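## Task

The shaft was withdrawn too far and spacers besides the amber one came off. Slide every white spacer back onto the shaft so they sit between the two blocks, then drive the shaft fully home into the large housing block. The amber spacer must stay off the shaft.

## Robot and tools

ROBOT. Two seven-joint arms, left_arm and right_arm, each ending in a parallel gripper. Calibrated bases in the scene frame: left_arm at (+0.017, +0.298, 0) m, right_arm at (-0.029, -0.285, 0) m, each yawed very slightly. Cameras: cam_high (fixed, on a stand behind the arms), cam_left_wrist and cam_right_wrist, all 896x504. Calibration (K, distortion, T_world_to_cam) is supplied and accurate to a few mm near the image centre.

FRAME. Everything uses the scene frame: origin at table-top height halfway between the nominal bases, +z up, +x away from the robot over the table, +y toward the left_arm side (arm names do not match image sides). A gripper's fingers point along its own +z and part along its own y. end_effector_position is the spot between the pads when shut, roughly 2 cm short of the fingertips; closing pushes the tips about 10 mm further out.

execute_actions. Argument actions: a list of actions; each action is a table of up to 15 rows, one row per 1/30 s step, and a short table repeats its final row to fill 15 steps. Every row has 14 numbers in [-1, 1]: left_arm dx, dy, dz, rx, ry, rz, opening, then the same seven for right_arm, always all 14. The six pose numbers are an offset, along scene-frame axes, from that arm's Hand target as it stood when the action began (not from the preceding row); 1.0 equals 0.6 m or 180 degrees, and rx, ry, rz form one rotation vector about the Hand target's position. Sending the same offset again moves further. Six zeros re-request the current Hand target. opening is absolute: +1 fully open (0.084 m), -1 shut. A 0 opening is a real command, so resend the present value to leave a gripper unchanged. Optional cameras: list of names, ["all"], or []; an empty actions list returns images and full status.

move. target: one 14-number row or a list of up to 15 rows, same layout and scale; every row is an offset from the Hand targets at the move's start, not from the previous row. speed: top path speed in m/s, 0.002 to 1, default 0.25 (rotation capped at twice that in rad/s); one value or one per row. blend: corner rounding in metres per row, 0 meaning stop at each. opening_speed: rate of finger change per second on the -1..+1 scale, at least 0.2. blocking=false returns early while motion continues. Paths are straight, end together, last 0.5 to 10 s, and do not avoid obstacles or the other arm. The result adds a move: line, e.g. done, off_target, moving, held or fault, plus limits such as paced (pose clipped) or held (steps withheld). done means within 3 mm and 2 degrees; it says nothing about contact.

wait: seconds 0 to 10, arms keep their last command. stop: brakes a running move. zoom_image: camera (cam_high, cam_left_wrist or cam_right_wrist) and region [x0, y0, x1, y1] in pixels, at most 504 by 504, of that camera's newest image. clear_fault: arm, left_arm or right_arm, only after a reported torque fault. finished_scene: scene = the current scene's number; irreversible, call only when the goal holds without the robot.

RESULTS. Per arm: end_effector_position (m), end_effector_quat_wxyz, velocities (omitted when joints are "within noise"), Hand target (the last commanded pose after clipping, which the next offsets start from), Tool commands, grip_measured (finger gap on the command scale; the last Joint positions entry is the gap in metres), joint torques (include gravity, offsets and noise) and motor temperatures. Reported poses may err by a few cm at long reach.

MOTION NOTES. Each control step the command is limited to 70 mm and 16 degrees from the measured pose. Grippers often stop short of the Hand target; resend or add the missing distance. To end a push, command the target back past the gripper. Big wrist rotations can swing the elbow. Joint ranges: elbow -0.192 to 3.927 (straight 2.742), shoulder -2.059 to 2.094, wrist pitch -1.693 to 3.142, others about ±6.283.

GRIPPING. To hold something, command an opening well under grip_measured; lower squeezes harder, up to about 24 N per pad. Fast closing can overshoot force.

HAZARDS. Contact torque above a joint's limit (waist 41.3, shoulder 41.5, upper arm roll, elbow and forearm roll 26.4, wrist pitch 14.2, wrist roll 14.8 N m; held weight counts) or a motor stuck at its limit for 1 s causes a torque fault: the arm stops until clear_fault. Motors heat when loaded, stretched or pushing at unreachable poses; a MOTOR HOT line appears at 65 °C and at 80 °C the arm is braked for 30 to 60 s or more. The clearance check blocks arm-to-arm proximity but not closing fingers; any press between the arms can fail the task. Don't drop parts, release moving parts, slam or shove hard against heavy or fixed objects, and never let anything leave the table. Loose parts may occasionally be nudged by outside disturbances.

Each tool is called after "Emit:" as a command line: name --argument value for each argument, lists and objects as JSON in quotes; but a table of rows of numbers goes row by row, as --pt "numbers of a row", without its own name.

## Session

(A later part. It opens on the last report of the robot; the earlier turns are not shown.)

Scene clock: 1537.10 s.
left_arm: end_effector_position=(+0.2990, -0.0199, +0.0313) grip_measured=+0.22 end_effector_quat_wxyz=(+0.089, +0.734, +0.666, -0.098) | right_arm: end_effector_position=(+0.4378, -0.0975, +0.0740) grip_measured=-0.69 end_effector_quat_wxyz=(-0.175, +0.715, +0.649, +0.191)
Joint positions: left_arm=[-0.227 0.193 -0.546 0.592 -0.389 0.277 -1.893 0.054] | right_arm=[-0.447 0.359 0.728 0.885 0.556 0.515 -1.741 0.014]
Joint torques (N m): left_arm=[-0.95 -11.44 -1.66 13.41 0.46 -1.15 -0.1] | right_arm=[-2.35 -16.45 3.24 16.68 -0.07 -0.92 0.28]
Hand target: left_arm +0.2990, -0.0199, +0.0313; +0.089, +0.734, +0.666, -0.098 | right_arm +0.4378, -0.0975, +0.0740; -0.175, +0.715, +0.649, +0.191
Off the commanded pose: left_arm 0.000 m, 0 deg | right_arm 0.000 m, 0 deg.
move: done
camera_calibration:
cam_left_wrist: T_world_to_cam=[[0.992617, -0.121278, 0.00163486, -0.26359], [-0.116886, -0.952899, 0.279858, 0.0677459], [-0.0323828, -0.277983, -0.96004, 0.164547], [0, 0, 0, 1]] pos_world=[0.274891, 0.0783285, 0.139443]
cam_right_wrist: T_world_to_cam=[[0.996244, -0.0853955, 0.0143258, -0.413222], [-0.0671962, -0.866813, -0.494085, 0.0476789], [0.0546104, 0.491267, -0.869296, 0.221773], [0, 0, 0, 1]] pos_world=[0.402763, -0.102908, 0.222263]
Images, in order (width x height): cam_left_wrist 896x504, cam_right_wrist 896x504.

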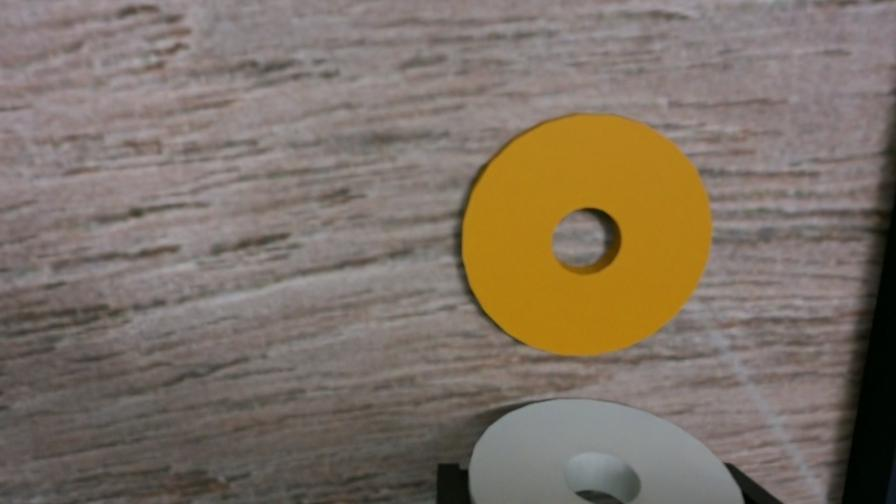

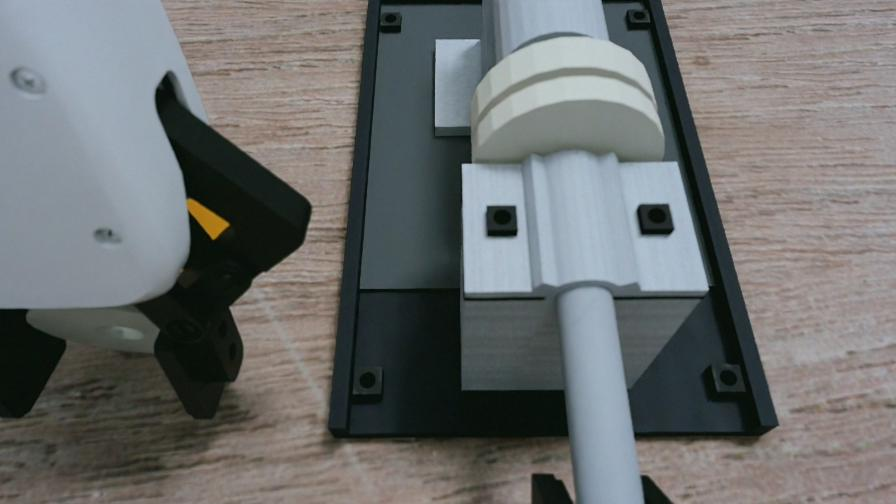

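Emit:
move --pt "0 0 0 0 0 0 0.5 0 0 0 0 0 0 -0.95" --speed 0.03 --opening_speed 0.5 --cameras '["cam_left_wrist","cam_right_wrist"]'

Emit:
zoom_image --camera "cam_right_wrist" --region '[0, 250, 280, 450]'

Scene clock: 1553.50 s.
left_arm: end_effector_position=(+0.2989, -0.0199, +0.0313) grip_measured=+0.49 end_effector_quat_wxyz=(+0.089, +0.734, +0.666, -0.098) | right_arm: end_effector_position=(+0.4378, -0.0975, +0.0740) grip_measured=-0.69 end_effector_quat_wxyz=(-0.175, +0.715, +0.649, +0.191)
Joint positions: left_arm=[-0.227 0.193 -0.546 0.592 -0.389 0.277 -1.893 0.065] | right_arm=[-0.447 0.359 0.728 0.885 0.556 0.515 -1.741 0.014]
Joint torques (N m): left_arm=[0.3 -14.15 -1.29 13.87 -0.08 -1.39 -0.16] | right_arm=[-2.46 -16.46 3.23 16.77 -0.16 -0.93 0.29]
Hand target: left_arm +0.2990, -0.0199, +0.0313; +0.089, +0.734, +0.666, -0.098 | right_arm +0.4378, -0.0975, +0.0740; -0.175, +0.715, +0.649, +0.191
Off the commanded pose: left_arm 0.000 m, 0 deg | right_arm 0.000 m, 0 deg.
move: done
camera_calibration:
cam_left_wrist: T_world_to_cam=[[0.992617, -0.121278, 0.00163486, -0.263602], [-0.116886, -0.952899, 0.279858, 0.0676506], [-0.0323828, -0.277983, -0.96004, 0.164519], [0, 0, 0, 1]] pos_world=[0.274891, 0.0782285, 0.139443]
cam_right_wrist: T_world_to_cam=[[0.996244, -0.0853955, 0.0143258, -0.413222], [-0.0671962, -0.866813, -0.494085, 0.0476789], [0.0546104, 0.491267, -0.869296, 0.221773], [0, 0, 0, 1]] pos_world=[0.402763, -0.102908, 0.222263]
Images, in order (width x height): cam_left_wrist 896x504, cam_right_wrist 896x504.

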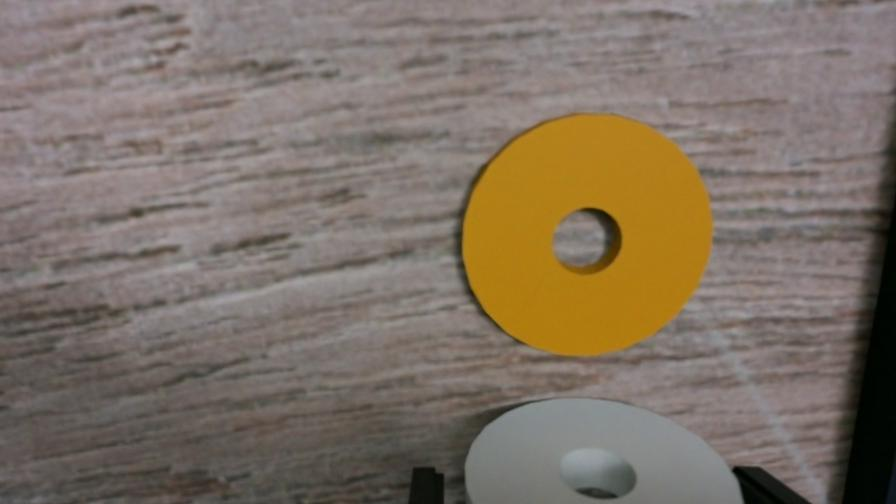

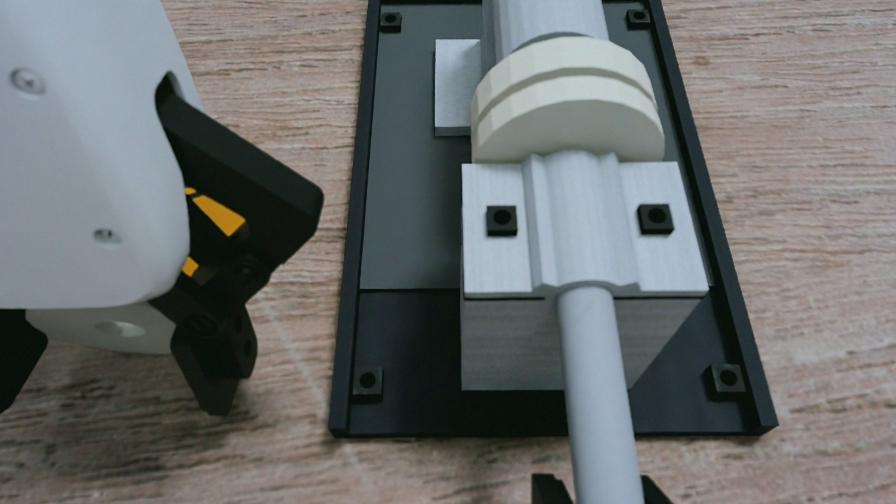

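Scaled by 1.800 from the camera's 896x504 image, which has a finer 1280x720 frame.

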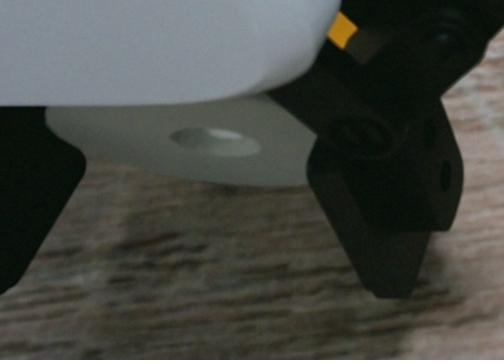

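Emit:
move --pt "0.0 0.0 0 0 0 0 0.75 0 0 0 0 0 0 -0.95" --pt "0.0025 0.0233 0 0 0 0 0.75 0 0 0 0 0 0 -0.95" --pt "0.0025 0.0233 0 0 0 0 -0.1 0 0 0 0 0 0 -0.95" --speed 0.05 --opening_speed 0.5 --cameras '["cam_left_wrist","cam_right_wrist"]'

Emit:
zoom_image --camera "cam_right_wrist" --region '[0, 200, 280, 400]'

Scene clock: 1581.10 s.
left_arm: end_effector_position=(+0.3005, -0.0059, +0.0313) grip_measured=+0.23 end_effector_quat_wxyz=(+0.089, +0.734, +0.666, -0.098) | right_arm: end_effector_position=(+0.4378, -0.0975, +0.0740) grip_measured=-0.69 end_effector_quat_wxyz=(-0.175, +0.715, +0.649, +0.191)
Joint positions: left_arm=[-0.19 0.17 -0.559 0.567 -0.433 0.282 -1.831 0.054] | right_arm=[-0.447 0.359 0.728 0.885 0.556 0.515 -1.741 0.014]
Joint torques (N m): left_arm=[1.09 -11.26 -0.55 12.92 0.08 -1.55 0.1] | right_arm=[-2.37 -16.47 3.2 16.76 -0.14 -0.88 0.32]
Hand target: left_arm +0.3005, -0.0059, +0.0313; +0.089, +0.734, +0.666, -0.098 | right_arm +0.4378, -0.0975, +0.0740; -0.175, +0.715, +0.649, +0.191
Off the commanded pose: left_arm 0.000 m, 0 deg | right_arm 0.000 m, 0 deg.
move: done
camera_calibration:
cam_left_wrist: T_world_to_cam=[[0.992617, -0.121278, 0.00163486, -0.263393], [-0.116886, -0.952899, 0.279858, 0.0811665], [-0.0323828, -0.277983, -0.96004, 0.168459], [0, 0, 0, 1]] pos_world=[0.276391, 0.0922285, 0.139443]
cam_right_wrist: T_world_to_cam=[[0.996244, -0.0853955, 0.0143258, -0.413222], [-0.0671962, -0.866813, -0.494085, 0.0476789], [0.0546104, 0.491267, -0.869296, 0.221773], [0, 0, 0, 1]] pos_world=[0.402763, -0.102908, 0.222263]
Images, in order (width x height): cam_left_wrist 896x504, cam_right_wrist 896x504.

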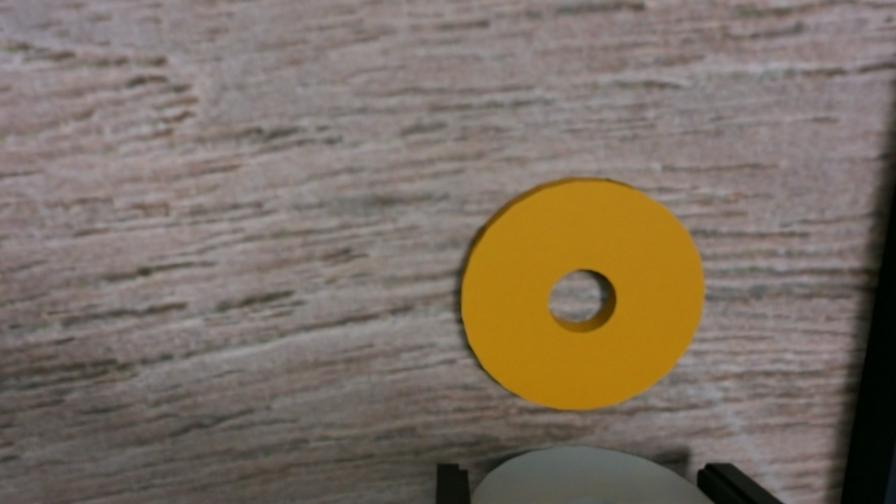

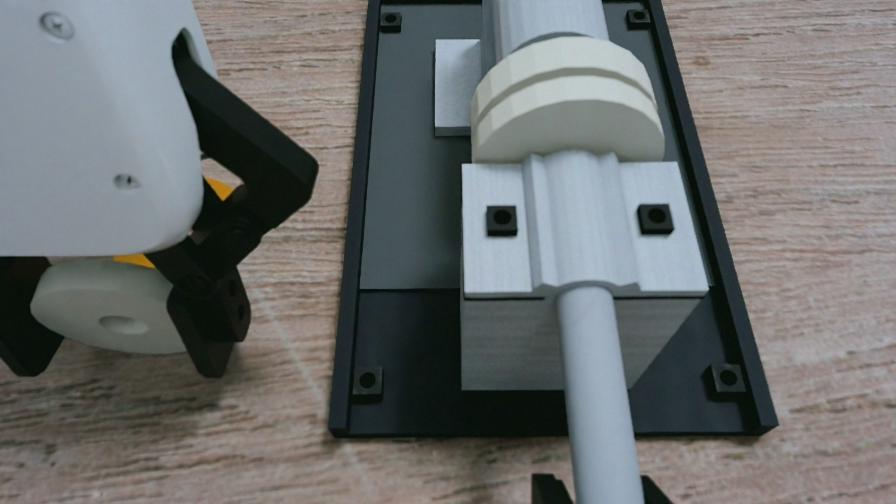

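Scaled by 1.800 from the camera's 896x504 image, which has a finer 1280x720 frame.

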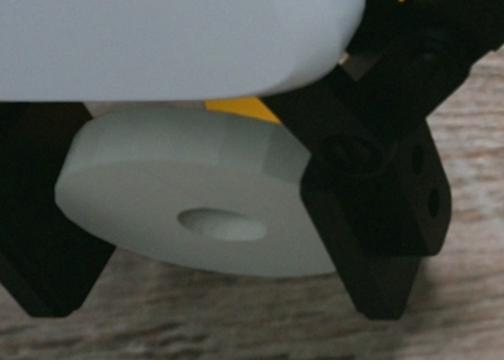

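Emit:
move --pt "0.0 0.0 0 0 0 0 0.6 0 0 0 0 0 0 -0.95" --pt "0.001 0.0108 0 0 0 0 0.6 0 0 0 0 0 0 -0.95" --pt "0.001 0.0108 0 0 0 0 -0.2 0 0 0 0 0 0 -0.95" --speed 0.05 --opening_speed 0.4 --cameras '["cam_left_wrist","cam_right_wrist"]'

Emit:
zoom_image --camera "cam_right_wrist" --region '[0, 200, 280, 400]'

Scene clock: 1604.07 s.
left_arm: end_effector_position=(+0.3011, +0.0006, +0.0313) grip_measured=+0.23 end_effector_quat_wxyz=(+0.089, +0.734, +0.666, -0.098) | right_arm: end_effector_position=(+0.4378, -0.0975, +0.0740) grip_measured=-0.69 end_effector_quat_wxyz=(-0.175, +0.715, +0.649, +0.191)
Joint positions: left_arm=[-0.174 0.159 -0.565 0.556 -0.454 0.285 -1.802 0.054] | right_arm=[-0.447 0.359 0.728 0.885 0.556 0.515 -1.741 0.014]
Joint torques (N m): left_arm=[1.07 -10.7 -0.56 12.65 0.17 -1.49 0.11] | right_arm=[-2.43 -16.5 3.18 16.69 -0.12 -0.87 0.27]
Hand target: left_arm +0.3011, +0.0006, +0.0313; +0.089, +0.734, +0.666, -0.098 | right_arm +0.4378, -0.0975, +0.0740; -0.175, +0.715, +0.649, +0.191
Off the commanded pose: left_arm 0.000 m, 0 deg | right_arm 0.000 m, 0 deg.
move: done
camera_calibration:
cam_left_wrist: T_world_to_cam=[[0.992617, -0.121278, 0.00163486, -0.2632], [-0.116886, -0.952899, 0.279858, 0.0874305], [-0.0323828, -0.277983, -0.96004, 0.170285], [0, 0, 0, 1]] pos_world=[0.276991, 0.0987285, 0.139443]
cam_right_wrist: T_world_to_cam=[[0.996244, -0.0853955, 0.0143258, -0.413222], [-0.0671962, -0.866813, -0.494085, 0.0476789], [0.0546104, 0.491267, -0.869296, 0.221773], [0, 0, 0, 1]] pos_world=[0.402763, -0.102908, 0.222263]
Images, in order (width x height): cam_left_wrist 896x504, cam_right_wrist 896x504.

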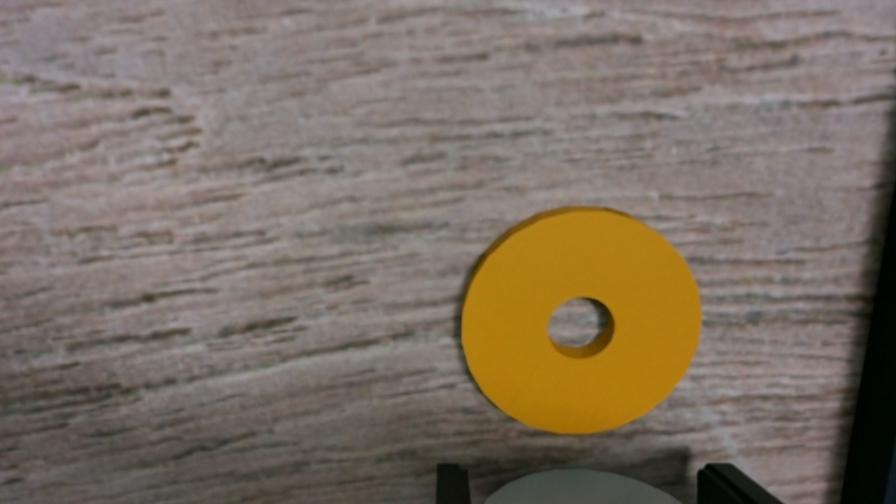

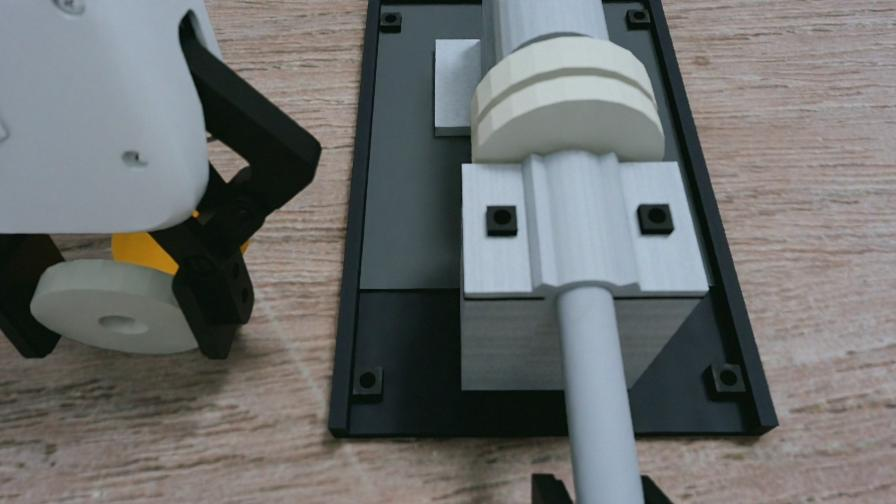

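Scaled by 1.800 from the camera's 896x504 image, which has a finer 1280x720 frame.

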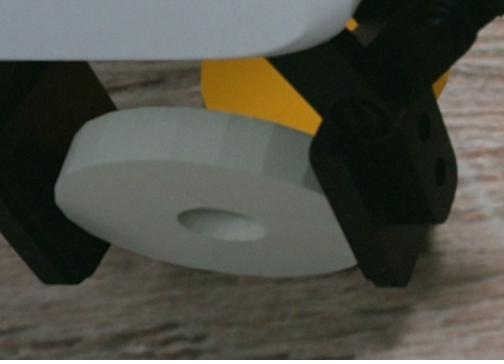

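Emit:
move --pt "0 0 0 0 0 0 -0.2 -0.0006 -0.01 0 0 0 0 -0.95" --speed 0.02 --cameras '["cam_right_wrist"]'

Emit:
zoom_image --camera "cam_right_wrist" --region '[440, 0, 680, 170]'

Scene clock: 1630.50 s.
left_arm: end_effector_position=(+0.3011, +0.0006, +0.0313) grip_measured=+0.23 end_effector_quat_wxyz=(+0.089, +0.734, +0.666, -0.098) | right_arm: end_effector_position=(+0.4374, -0.1035, +0.0740) grip_measured=-0.69 end_effector_quat_wxyz=(-0.175, +0.715, +0.649, +0.191)
Joint positions: left_arm=[-0.174 0.159 -0.565 0.556 -0.454 0.285 -1.802 0.054] | right_arm=[-0.46 0.354 0.728 0.881 0.56 0.523 -1.755 0.014]
Joint torques (N m): left_arm=[0.72 -10.65 -0.64 12.77 0.09 -1.52 0] | right_arm=[-2.6 -15.6 2.9 18.02 0.1 -2.14 0.31]
Hand target: left_arm +0.3011, +0.0006, +0.0313; +0.089, +0.734, +0.666, -0.098 | right_arm +0.4374, -0.1035, +0.0740; -0.175, +0.715, +0.649, +0.191
Off the commanded pose: left_arm 0.000 m, 0 deg | right_arm 0.000 m, 0 deg.
move: done
camera_calibration:
cam_right_wrist: T_world_to_cam=[[0.996244, -0.0853955, 0.0143258, -0.413336], [-0.0671962, -0.866813, -0.494085, 0.0424512], [0.0546104, 0.491267, -0.869296, 0.224742], [0, 0, 0, 1]] pos_world=[0.402363, -0.108908, 0.222263]
Images, in order (width x height): cam_right_wrist 896x504.

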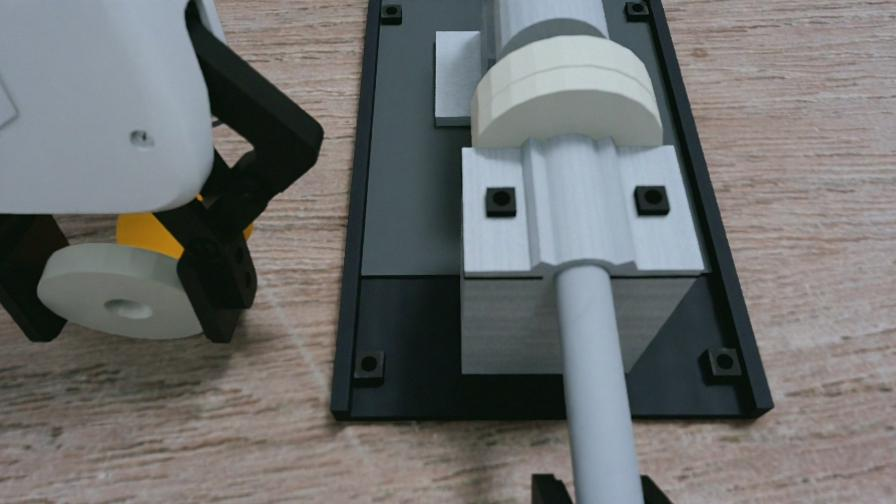

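Scaled by 2.100 from the camera's 896x504 image, which has a finer 1280x720 frame.

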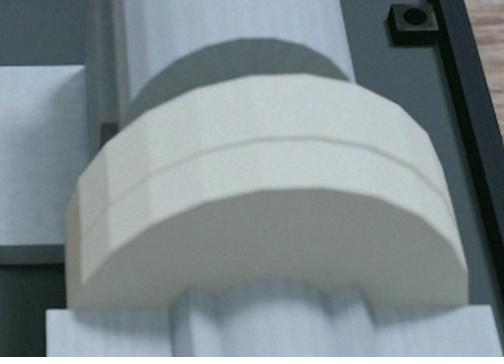

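Emit:
move --pt "0 0 0.05 0 0 0 -0.2 0 0 0 0 0 0 -0.95" --pt "0 0.083 0.248 0 0 0 -0.2 0 0 0 0 0 0 -0.95" --pt "0.2485 0.062 0.198 0 0 0 -0.2 0 0 0 0 0 0 -0.95" --speed 0.15 --blend '[0.01,0.03,0]' --cameras '["cam_right_wrist","cam_left_wrist","cam_high"]'

Emit:
zoom_image --camera "cam_right_wrist" --region '[440, 0, 680, 170]'

Scene clock: 1649.23 s.
left_arm: end_effector_position=(+0.4502, +0.0378, +0.1501) grip_measured=+0.23 end_effector_quat_wxyz=(+0.089, +0.734, +0.666, -0.098) | right_arm: end_effector_position=(+0.4374, -0.1035, +0.0740) grip_measured=-0.69 end_effector_quat_wxyz=(-0.175, +0.715, +0.649, +0.191)
Joint positions: left_arm=[-0.014 0.156 -0.424 1.017 -0.258 0.796 -1.76 0.054] | right_arm=[-0.46 0.354 0.728 0.881 0.56 0.523 -1.755 0.014]
Joint torques (N m): left_arm=[-0.44 -16.1 -0.89 18.75 0.15 -1.21 -0.18] | right_arm=[-1.43 -15.62 3.01 18.34 0.03 -2.4 0.4]
Hand target: left_arm +0.4502, +0.0378, +0.1501; +0.089, +0.734, +0.666, -0.098 | right_arm +0.4374, -0.1035, +0.0740; -0.175, +0.715, +0.649, +0.191
Off the commanded pose: left_arm 0.000 m, 0 deg | right_arm 0.000 m, 0 deg.
move: done
camera_calibration:
cam_left_wrist: T_world_to_cam=[[0.992617, -0.121278, 0.00163486, -0.406882], [-0.116886, -0.952899, 0.279858, 0.107059], [-0.0323828, -0.277983, -0.96004, 0.299507], [0, 0, 0, 1]] pos_world=[0.426091, 0.135929, 0.258243]
cam_right_wrist: T_world_to_cam=[[0.996244, -0.0853955, 0.0143258, -0.413336], [-0.0671962, -0.866813, -0.494085, 0.0424512], [0.0546104, 0.491267, -0.869296, 0.224742], [0, 0, 0, 1]] pos_world=[0.402363, -0.108908, 0.222263]

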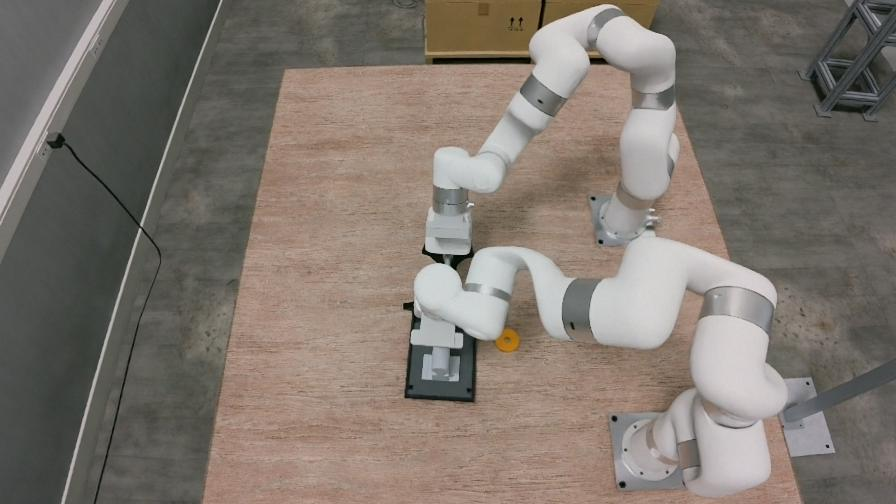

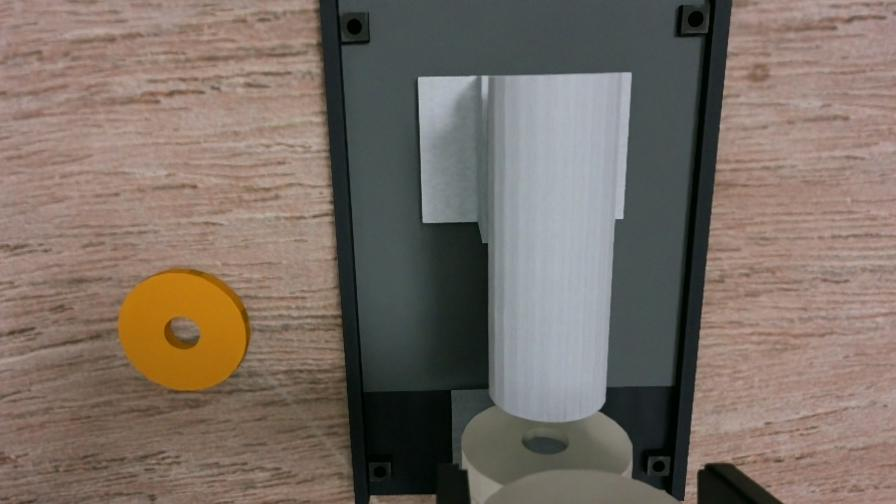

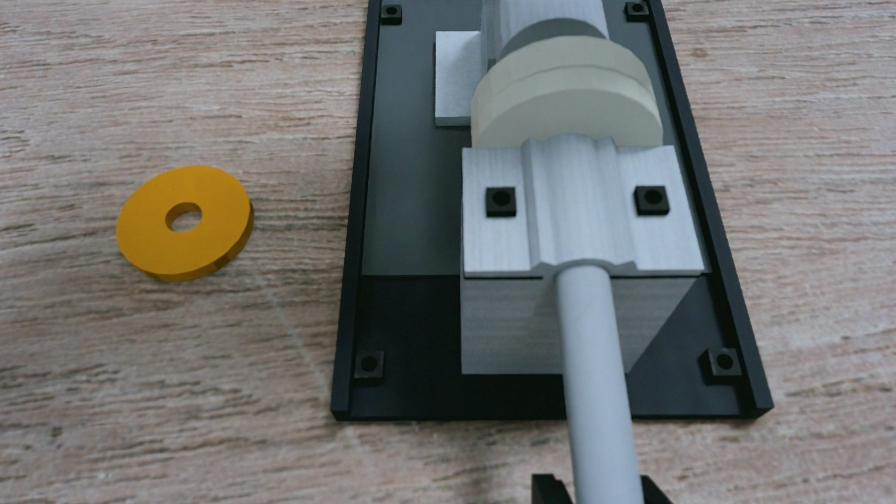

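Scaled by 2.100 from the camera's 896x504 image, which has a finer 1280x720 frame.

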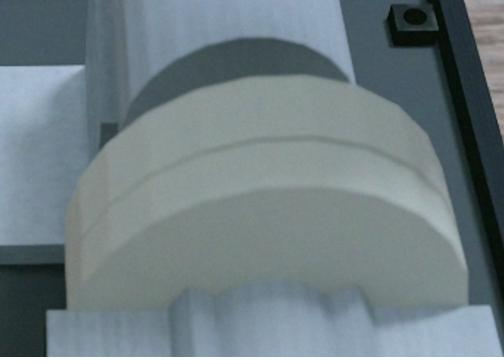

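Emit:
zoom_image --camera "cam_left_wrist" --region '[440, 380, 660, 504]'

Scaled by 2.291 from the camera's 896x504 image, which has a finer 1280x720 frame.

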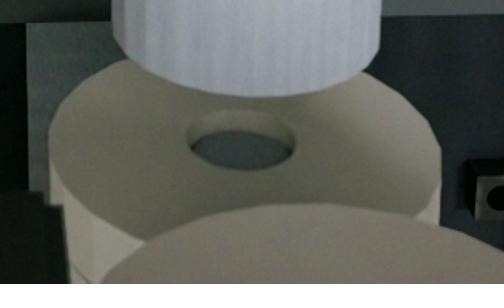

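Emit:
move --target '[0,0,-0.1105,0,0,0,-0.2, 0,0,0,0,0,0,-0.95]' --speed 0.06 --cameras '["cam_right_wrist"]'

Emit:
zoom_image --camera "cam_right_wrist" --region '[440, 0, 680, 170]'

Scene clock: 1665.27 s.
left_arm: end_effector_position=(+0.4501, +0.0378, +0.0838) grip_measured=+0.23 end_effector_quat_wxyz=(+0.089, +0.734, +0.666, -0.098) | right_arm: end_effector_position=(+0.4375, -0.1035, +0.0740) grip_measured=-0.69 end_effector_quat_wxyz=(-0.175, +0.715, +0.649, +0.191)
Joint positions: left_arm=[-0.033 0.286 -0.415 0.96 -0.233 0.616 -1.746 0.054] | right_arm=[-0.46 0.354 0.728 0.881 0.56 0.523 -1.755 0.014]
Joint torques (N m): left_arm=[-0.92 -16.97 -2.22 16.49 0.24 -1.38 0.13] | right_arm=[-1.43 -15.49 3.07 17.99 0.12 -2.14 0.4]
Hand target: left_arm +0.4502, +0.0378, +0.0838; +0.089, +0.734, +0.666, -0.098 | right_arm +0.4374, -0.1035, +0.0740; -0.175, +0.715, +0.649, +0.191
Off the commanded pose: left_arm 0.000 m, 0 deg | right_arm 0.000 m, 0 deg.
move: done
camera_calibration:
cam_right_wrist: T_world_to_cam=[[0.996239, -0.0854463, 0.0144114, -0.413358], [-0.0671978, -0.86681, -0.494091, 0.0424535], [0.0547102, 0.491264, -0.869291, 0.224701], [0, 0, 0, 1]] pos_world=[0.402363, -0.108908, 0.222263]
Images, in order (width x height): cam_right_wrist 896x504.

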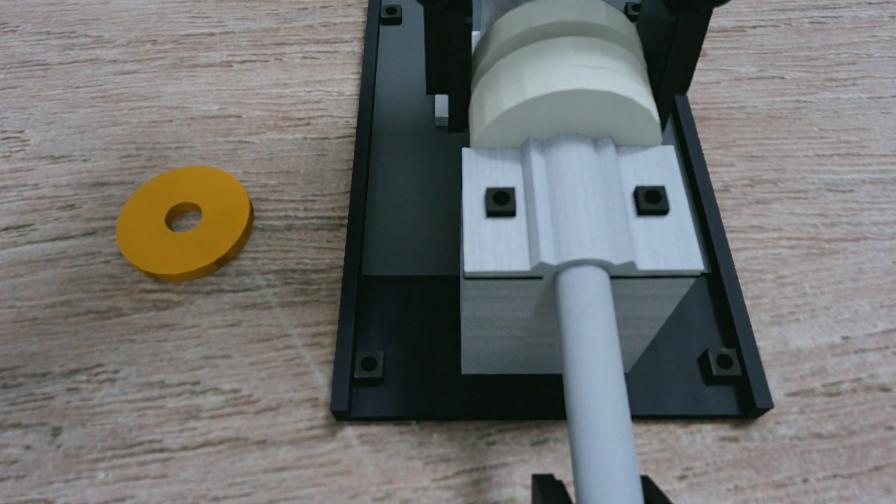

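Scaled by 2.100 from the camera's 896x504 image, which has a finer 1280x720 frame.

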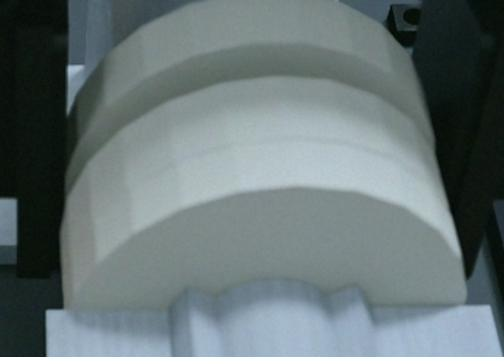

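Emit:
move --pt "-0.0006 0 0 0 0 0 -0.2 0.0009 0.015 0 0 0 0 -0.95" --speed 0.015 --cameras '["cam_right_wrist"]'

Emit:
zoom_image --camera "cam_right_wrist" --region '[440, 0, 680, 170]'

Scene clock: 1685.07 s.
left_arm: end_effector_position=(+0.4498, +0.0378, +0.0838) grip_measured=+0.23 end_effector_quat_wxyz=(+0.089, +0.734, +0.666, -0.098) | right_arm: end_effector_position=(+0.4380, -0.0945, +0.0740) grip_measured=-0.69 end_effector_quat_wxyz=(-0.175, +0.715, +0.649, +0.191)
Joint positions: left_arm=[-0.033 0.285 -0.415 0.959 -0.233 0.615 -1.746 0.054] | right_arm=[-0.44 0.362 0.728 0.887 0.554 0.511 -1.734 0.014]
Joint torques (N m): left_arm=[0.24 -18.36 -3.13 15.56 -0.36 -1.02 0.21] | right_arm=[1.7 -14.64 4.03 17.87 -0.24 -1.77 0.77]
Hand target: left_arm +0.4498, +0.0378, +0.0838; +0.089, +0.734, +0.666, -0.098 | right_arm +0.4380, -0.0945, +0.0740; -0.175, +0.715, +0.649, +0.191
Off the commanded pose: left_arm 0.000 m, 0 deg | right_arm 0.000 m, 0 deg.
move: done
camera_calibration:
cam_right_wrist: T_world_to_cam=[[0.996239, -0.0854463, 0.0144114, -0.413087], [-0.0671978, -0.86681, -0.494091, 0.0502884], [0.0547102, 0.491264, -0.869291, 0.220252], [0, 0, 0, 1]] pos_world=[0.402863, -0.0999082, 0.222263]
Images, in order (width x height): cam_right_wrist 896x504.

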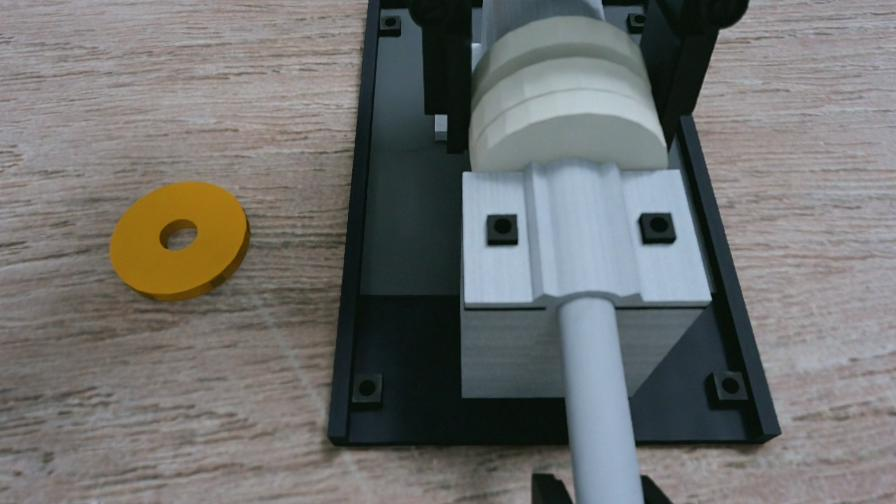

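Scaled by 2.100 from the camera's 896x504 image, which has a finer 1280x720 frame.

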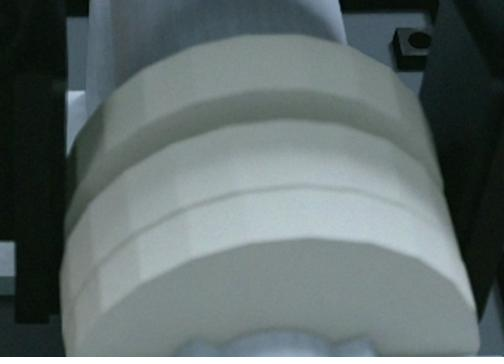

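Emit:
move --pt "0 0 0 0 0 0 -0.2 0.0005 0.0083 0 0 0 0 -0.95" --speed 0.012 --cameras '["cam_right_wrist"]'

Emit:
zoom_image --camera "cam_right_wrist" --region '[440, 0, 680, 170]'

Scene clock: 1689.60 s.
left_arm: end_effector_position=(+0.4498, +0.0378, +0.0838) grip_measured=+0.23 end_effector_quat_wxyz=(+0.089, +0.734, +0.666, -0.098) | right_arm: end_effector_position=(+0.4383, -0.0895, +0.0740) grip_measured=-0.69 end_effector_quat_wxyz=(-0.175, +0.715, +0.649, +0.191)
Joint positions: left_arm=[-0.033 0.285 -0.415 0.959 -0.233 0.615 -1.746 0.054] | right_arm=[-0.429 0.366 0.728 0.891 0.55 0.505 -1.723 0.014]
Joint torques (N m): left_arm=[0.08 -17.74 -3.1 15.53 -0.19 -0.84 0.18] | right_arm=[3.16 -14.36 4.97 17.32 -0.06 -1.44 0.79]
Hand target: left_arm +0.4498, +0.0378, +0.0838; +0.089, +0.734, +0.666, -0.098 | right_arm +0.4383, -0.0895, +0.0740; -0.175, +0.715, +0.649, +0.191
Off the commanded pose: left_arm 0.000 m, 0 deg | right_arm 0.000 m, 0 deg.
move: done
camera_calibration:
cam_right_wrist: T_world_to_cam=[[0.996239, -0.0854463, 0.0144114, -0.412959], [-0.0671978, -0.86681, -0.494091, 0.0546426], [0.0547102, 0.491264, -0.869291, 0.217779], [0, 0, 0, 1]] pos_world=[0.403163, -0.0949082, 0.222263]
Images, in order (width x height): cam_right_wrist 896x504.

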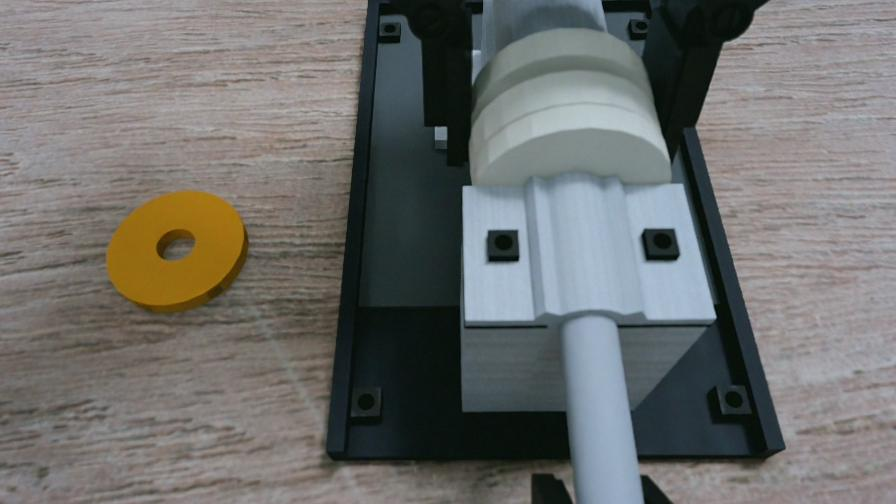

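Scaled by 2.100 from the camera's 896x504 image, which has a finer 1280x720 frame.

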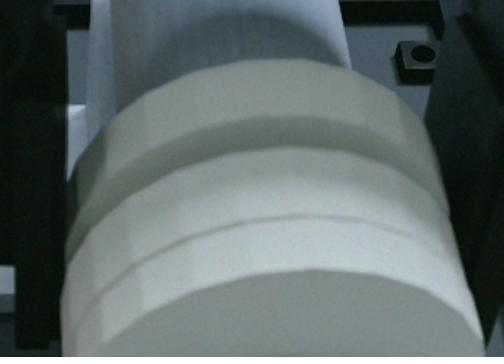

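Emit:
move --pt "0 0 0 0 0 0 -0.2 0.0003 0.0083 0 0 0 0 -0.95" --speed 0.012 --cameras '["cam_right_wrist"]'

Emit:
zoom_image --camera "cam_right_wrist" --region '[440, 0, 680, 170]'

Scene clock: 1696.73 s.
left_arm: end_effector_position=(+0.4498, +0.0378, +0.0838) grip_measured=+0.23 end_effector_quat_wxyz=(+0.089, +0.734, +0.666, -0.098) | right_arm: end_effector_position=(+0.4385, -0.0846, +0.0740) grip_measured=-0.69 end_effector_quat_wxyz=(-0.175, +0.715, +0.649, +0.191)
Joint positions: left_arm=[-0.033 0.285 -0.415 0.959 -0.233 0.615 -1.746 0.054] | right_arm=[-0.417 0.371 0.728 0.894 0.547 0.498 -1.711 0.014]
Joint torques (N m): left_arm=[-0.71 -17.14 -3.16 15.41 0 -0.83 0.12] | right_arm=[5.52 -13.98 6.58 16.06 -0.06 -0.6 0.8]
Hand target: left_arm +0.4498, +0.0378, +0.0838; +0.089, +0.734, +0.666, -0.098 | right_arm +0.4385, -0.0845, +0.0740; -0.175, +0.715, +0.649, +0.191
Off the commanded pose: left_arm 0.000 m, 0 deg | right_arm 0.000 m, 0 deg.
move: done
camera_calibration:
cam_right_wrist: T_world_to_cam=[[0.996239, -0.0854463, 0.0144114, -0.412731], [-0.0671978, -0.86681, -0.494091, 0.0589901], [0.0547102, 0.491264, -0.869291, 0.215312], [0, 0, 0, 1]] pos_world=[0.403363, -0.0899082, 0.222263]
Images, in order (width x height): cam_right_wrist 896x504.

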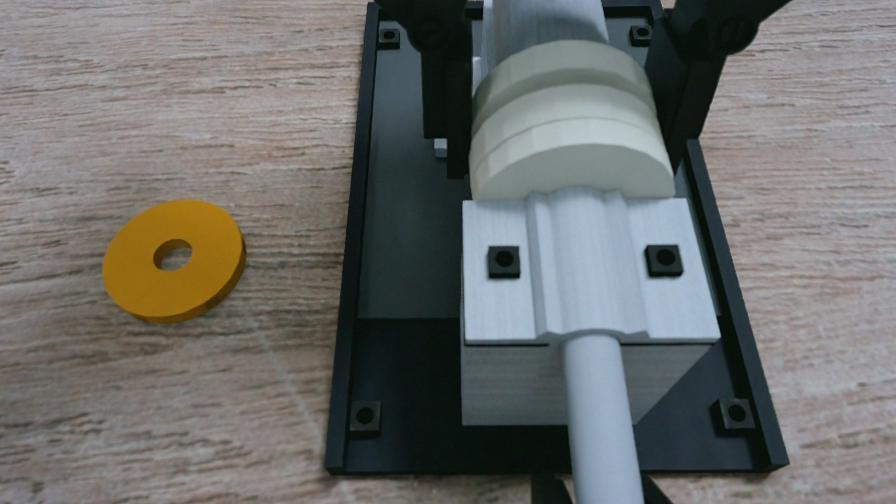

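Scaled by 2.100 from the camera's 896x504 image, which has a finer 1280x720 frame.

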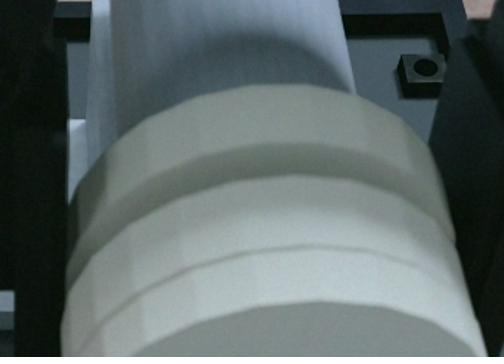

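Emit:
move --pt "0 0 -0.0013 0 0 0 -0.2 0 0 0 0 0 0 -0.95" --speed 0.012

Emit:
move --pt "0 0 0.0026 0 0 0 -0.2 0 0 0 0 0 0 -0.95" --speed 0.012

Scene clock: 1708.80 s.
left_arm: end_effector_position=(+0.4498, +0.0378, +0.0831) grip_measured=+0.23 end_effector_quat_wxyz=(+0.089, +0.734, +0.666, -0.098) | right_arm: end_effector_position=(+0.4385, -0.0845, +0.0740) grip_measured=-0.69 end_effector_quat_wxyz=(-0.175, +0.715, +0.649, +0.191)
Joint positions: left_arm=[-0.033 0.287 -0.415 0.959 -0.233 0.613 -1.746 0.054] | right_arm=[-0.417 0.371 0.728 0.894 0.547 0.499 -1.711 0.014]
Joint torques (N m): left_arm=[-1.3 -10.84 -1.58 10.3 0.35 -0.77 0.18] | right_arm=[4.83 -14.01 6.7 14.72 0.1 -0.3 0.67]
Hand target: left_arm +0.4498, +0.0378, +0.0830; +0.089, +0.734, +0.666, -0.098 | right_arm +0.4385, -0.0845, +0.0740; -0.175, +0.715, +0.649, +0.191
Off the commanded pose: left_arm 0.000 m, 0 deg | right_arm 0.000 m, 0 deg.
move: done

Scene clock: 1709.50 s.
left_arm: end_effector_position=(+0.4498, +0.0378, +0.0845) grip_measured=+0.23 end_effector_quat_wxyz=(+0.089, +0.734, +0.666, -0.098) | right_arm: end_effector_position=(+0.4385, -0.0845, +0.0740) grip_measured=-0.69 end_effector_quat_wxyz=(-0.175, +0.715, +0.649, +0.191)
Joint positions: left_arm=[-0.032 0.284 -0.415 0.959 -0.234 0.617 -1.746 0.054] | right_arm=[-0.417 0.371 0.728 0.894 0.547 0.499 -1.711 0.014]
Joint torques (N m): left_arm=[0.45 -18.5 -3.03 16.24 -0.27 -0.84 -0.11] | right_arm=[4.02 -14.53 6.26 14.9 0.06 -0.32 0.75]
Hand target: left_arm +0.4498, +0.0378, +0.0846; +0.089, +0.734, +0.666, -0.098 | right_arm +0.4385, -0.0845, +0.0740; -0.175, +0.715, +0.649, +0.191
Off the commanded pose: left_arm 0.000 m, 0 deg | right_arm 0.000 m, 0 deg.
move: done

Emit:
move --pt "0 0 -0.0012 0 0 0 -0.2 0 0 0 0 0 0 -0.95" --pt "0 0 -0.0012 0 0 0 0.7 0 0 0 0 0 0 -0.95" --speed 0.012 --opening_speed 0.6 --cameras '["cam_right_wrist"]'

Emit:
zoom_image --camera "cam_right_wrist" --region '[440, 0, 680, 170]'

Scene clock: 1766.03 s.
left_arm: end_effector_position=(+0.4498, +0.0378, +0.0838) grip_measured=+0.70 end_effector_quat_wxyz=(+0.089, +0.734, +0.666, -0.098) | right_arm: end_effector_position=(+0.4385, -0.0845, +0.0740) grip_measured=-0.69 end_effector_quat_wxyz=(-0.175, +0.715, +0.649, +0.191)
Joint positions: left_arm=[-0.033 0.285 -0.415 0.959 -0.233 0.615 -1.746 0.073] | right_arm=[-0.417 0.371 0.728 0.894 0.547 0.499 -1.711 0.014]
Joint torques (N m): left_arm=[0.43 -18.49 -1.86 17 -0.02 -1.4 0.14] | right_arm=[3.38 -14.77 6.25 15.18 0.05 -0.44 0.73]
Hand target: left_arm +0.4498, +0.0378, +0.0838; +0.089, +0.734, +0.666, -0.098 | right_arm +0.4385, -0.0845, +0.0740; -0.175, +0.715, +0.649, +0.191
Off the commanded pose: left_arm 0.000 m, 0 deg | right_arm 0.000 m, 0 deg.
move: done
camera_calibration:
cam_right_wrist: T_world_to_cam=[[0.996244, -0.0853955, 0.0143258, -0.41271], [-0.0671962, -0.866813, -0.494085, 0.0589878], [0.0546104, 0.491267, -0.869296, 0.215354], [0, 0, 0, 1]] pos_world=[0.403363, -0.0899082, 0.222263]
Images, in order (width x height): cam_right_wrist 896x504.

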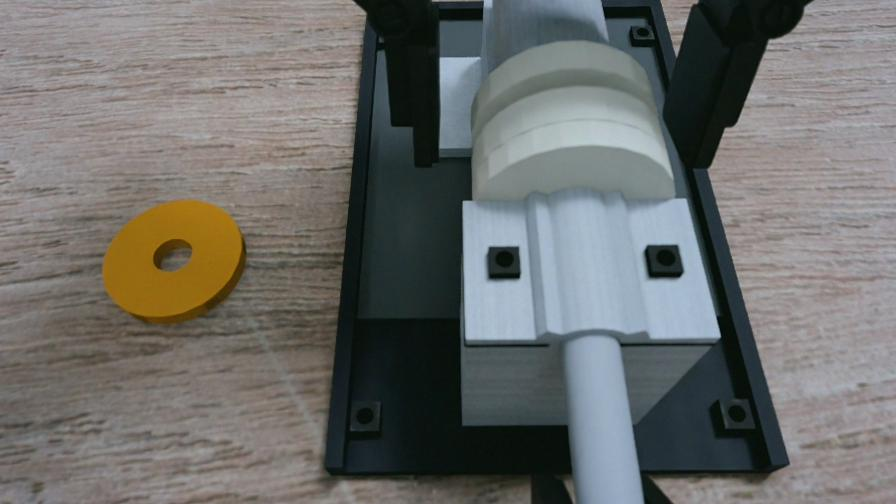

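Scaled by 2.100 from the camera's 896x504 image, which has a finer 1280x720 frame.

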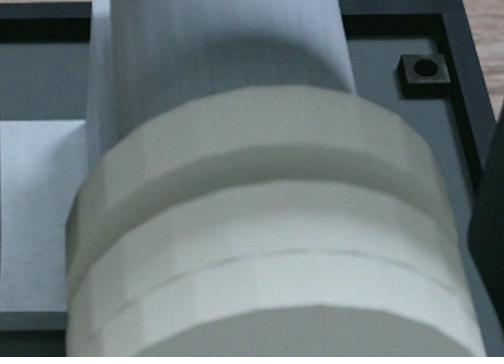

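Emit:
move --pt "0.004 0.043 0.161 0 0 0 0.7 0 0 0 0 0 0 -0.95" --pt "-0.05 0.15 0.3 0 0 0 0.7 0.0018 0.03 0 0 0 0 -0.95" --speed '[0.12,0.1]' --blend '[0.02,0]' --cameras '["cam_right_wrist","cam_high"]'

Emit:
zoom_image --camera "cam_high" --region '[380, 190, 520, 420]'

Scene clock: 1774.90 s.
left_arm: end_effector_position=(+0.4198, +0.1278, +0.2638) grip_measured=+0.70 end_effector_quat_wxyz=(+0.089, +0.734, +0.666, -0.098) | right_arm: end_effector_position=(+0.4396, -0.0665, +0.0740) grip_measured=-0.69 end_effector_quat_wxyz=(-0.175, +0.715, +0.649, +0.191)
Joint positions: left_arm=[0.101 -0.183 -0.32 1.009 -0.348 1.165 -1.583 0.073] | right_arm=[-0.374 0.388 0.724 0.91 0.531 0.477 -1.667 0.014]
Joint torques (N m): left_arm=[1.18 -12.55 1.58 19.92 -0.43 -1.23 0.19] | right_arm=[9.26 -14.54 9.64 13.15 0.16 1.44 0.83]
Hand target: left_arm +0.4198, +0.1278, +0.2638; +0.089, +0.734, +0.666, -0.098 | right_arm +0.4395, -0.0665, +0.0740; -0.175, +0.715, +0.649, +0.191
Off the commanded pose: left_arm 0.000 m, 0 deg | right_arm 0.000 m, 0 deg.
move: done
camera_calibration:
cam_right_wrist: T_world_to_cam=[[0.996239, -0.0854463, 0.0144114, -0.412289], [-0.0671978, -0.86681, -0.494091, 0.0746666], [0.0547102, 0.491264, -0.869291, 0.206409], [0, 0, 0, 1]] pos_world=[0.404463, -0.0719082, 0.222263]
Images, in order (width x height): cam_high 896x504, cam_right_wrist 896x504.

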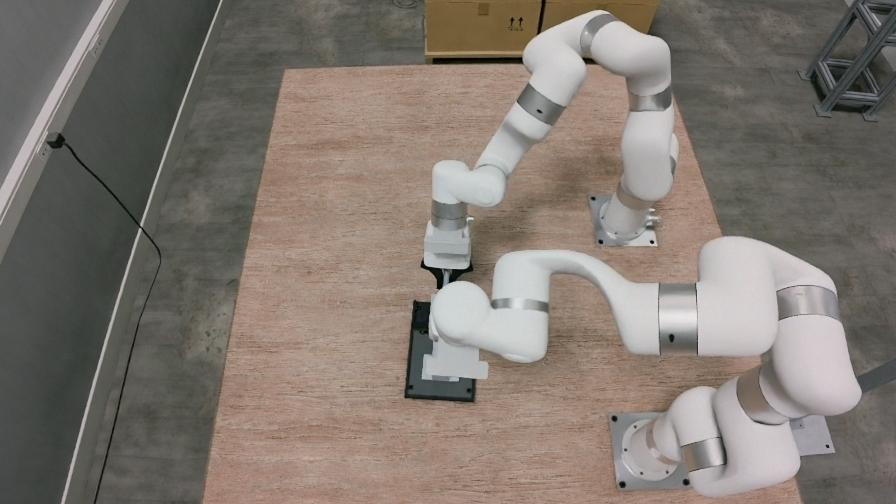

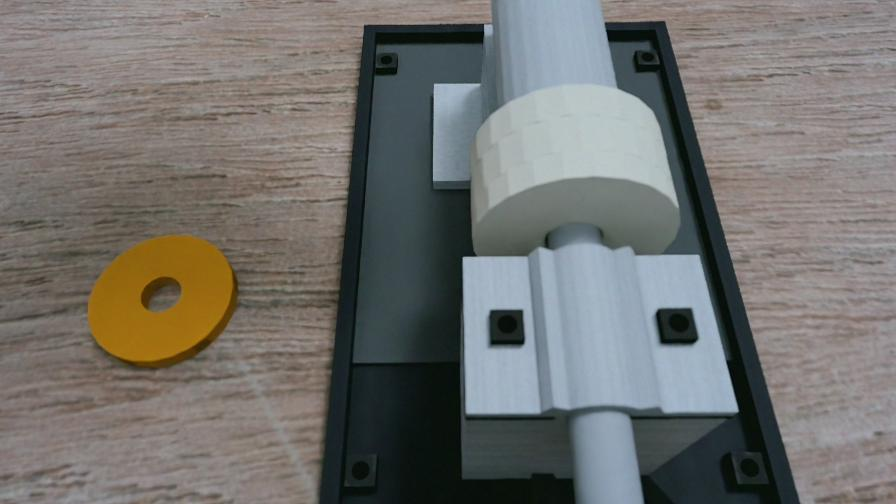

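Scaled by 2.191 from the camera's 896x504 image, which has a finer 1280x720 frame.

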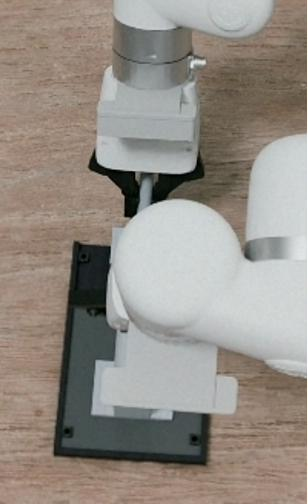

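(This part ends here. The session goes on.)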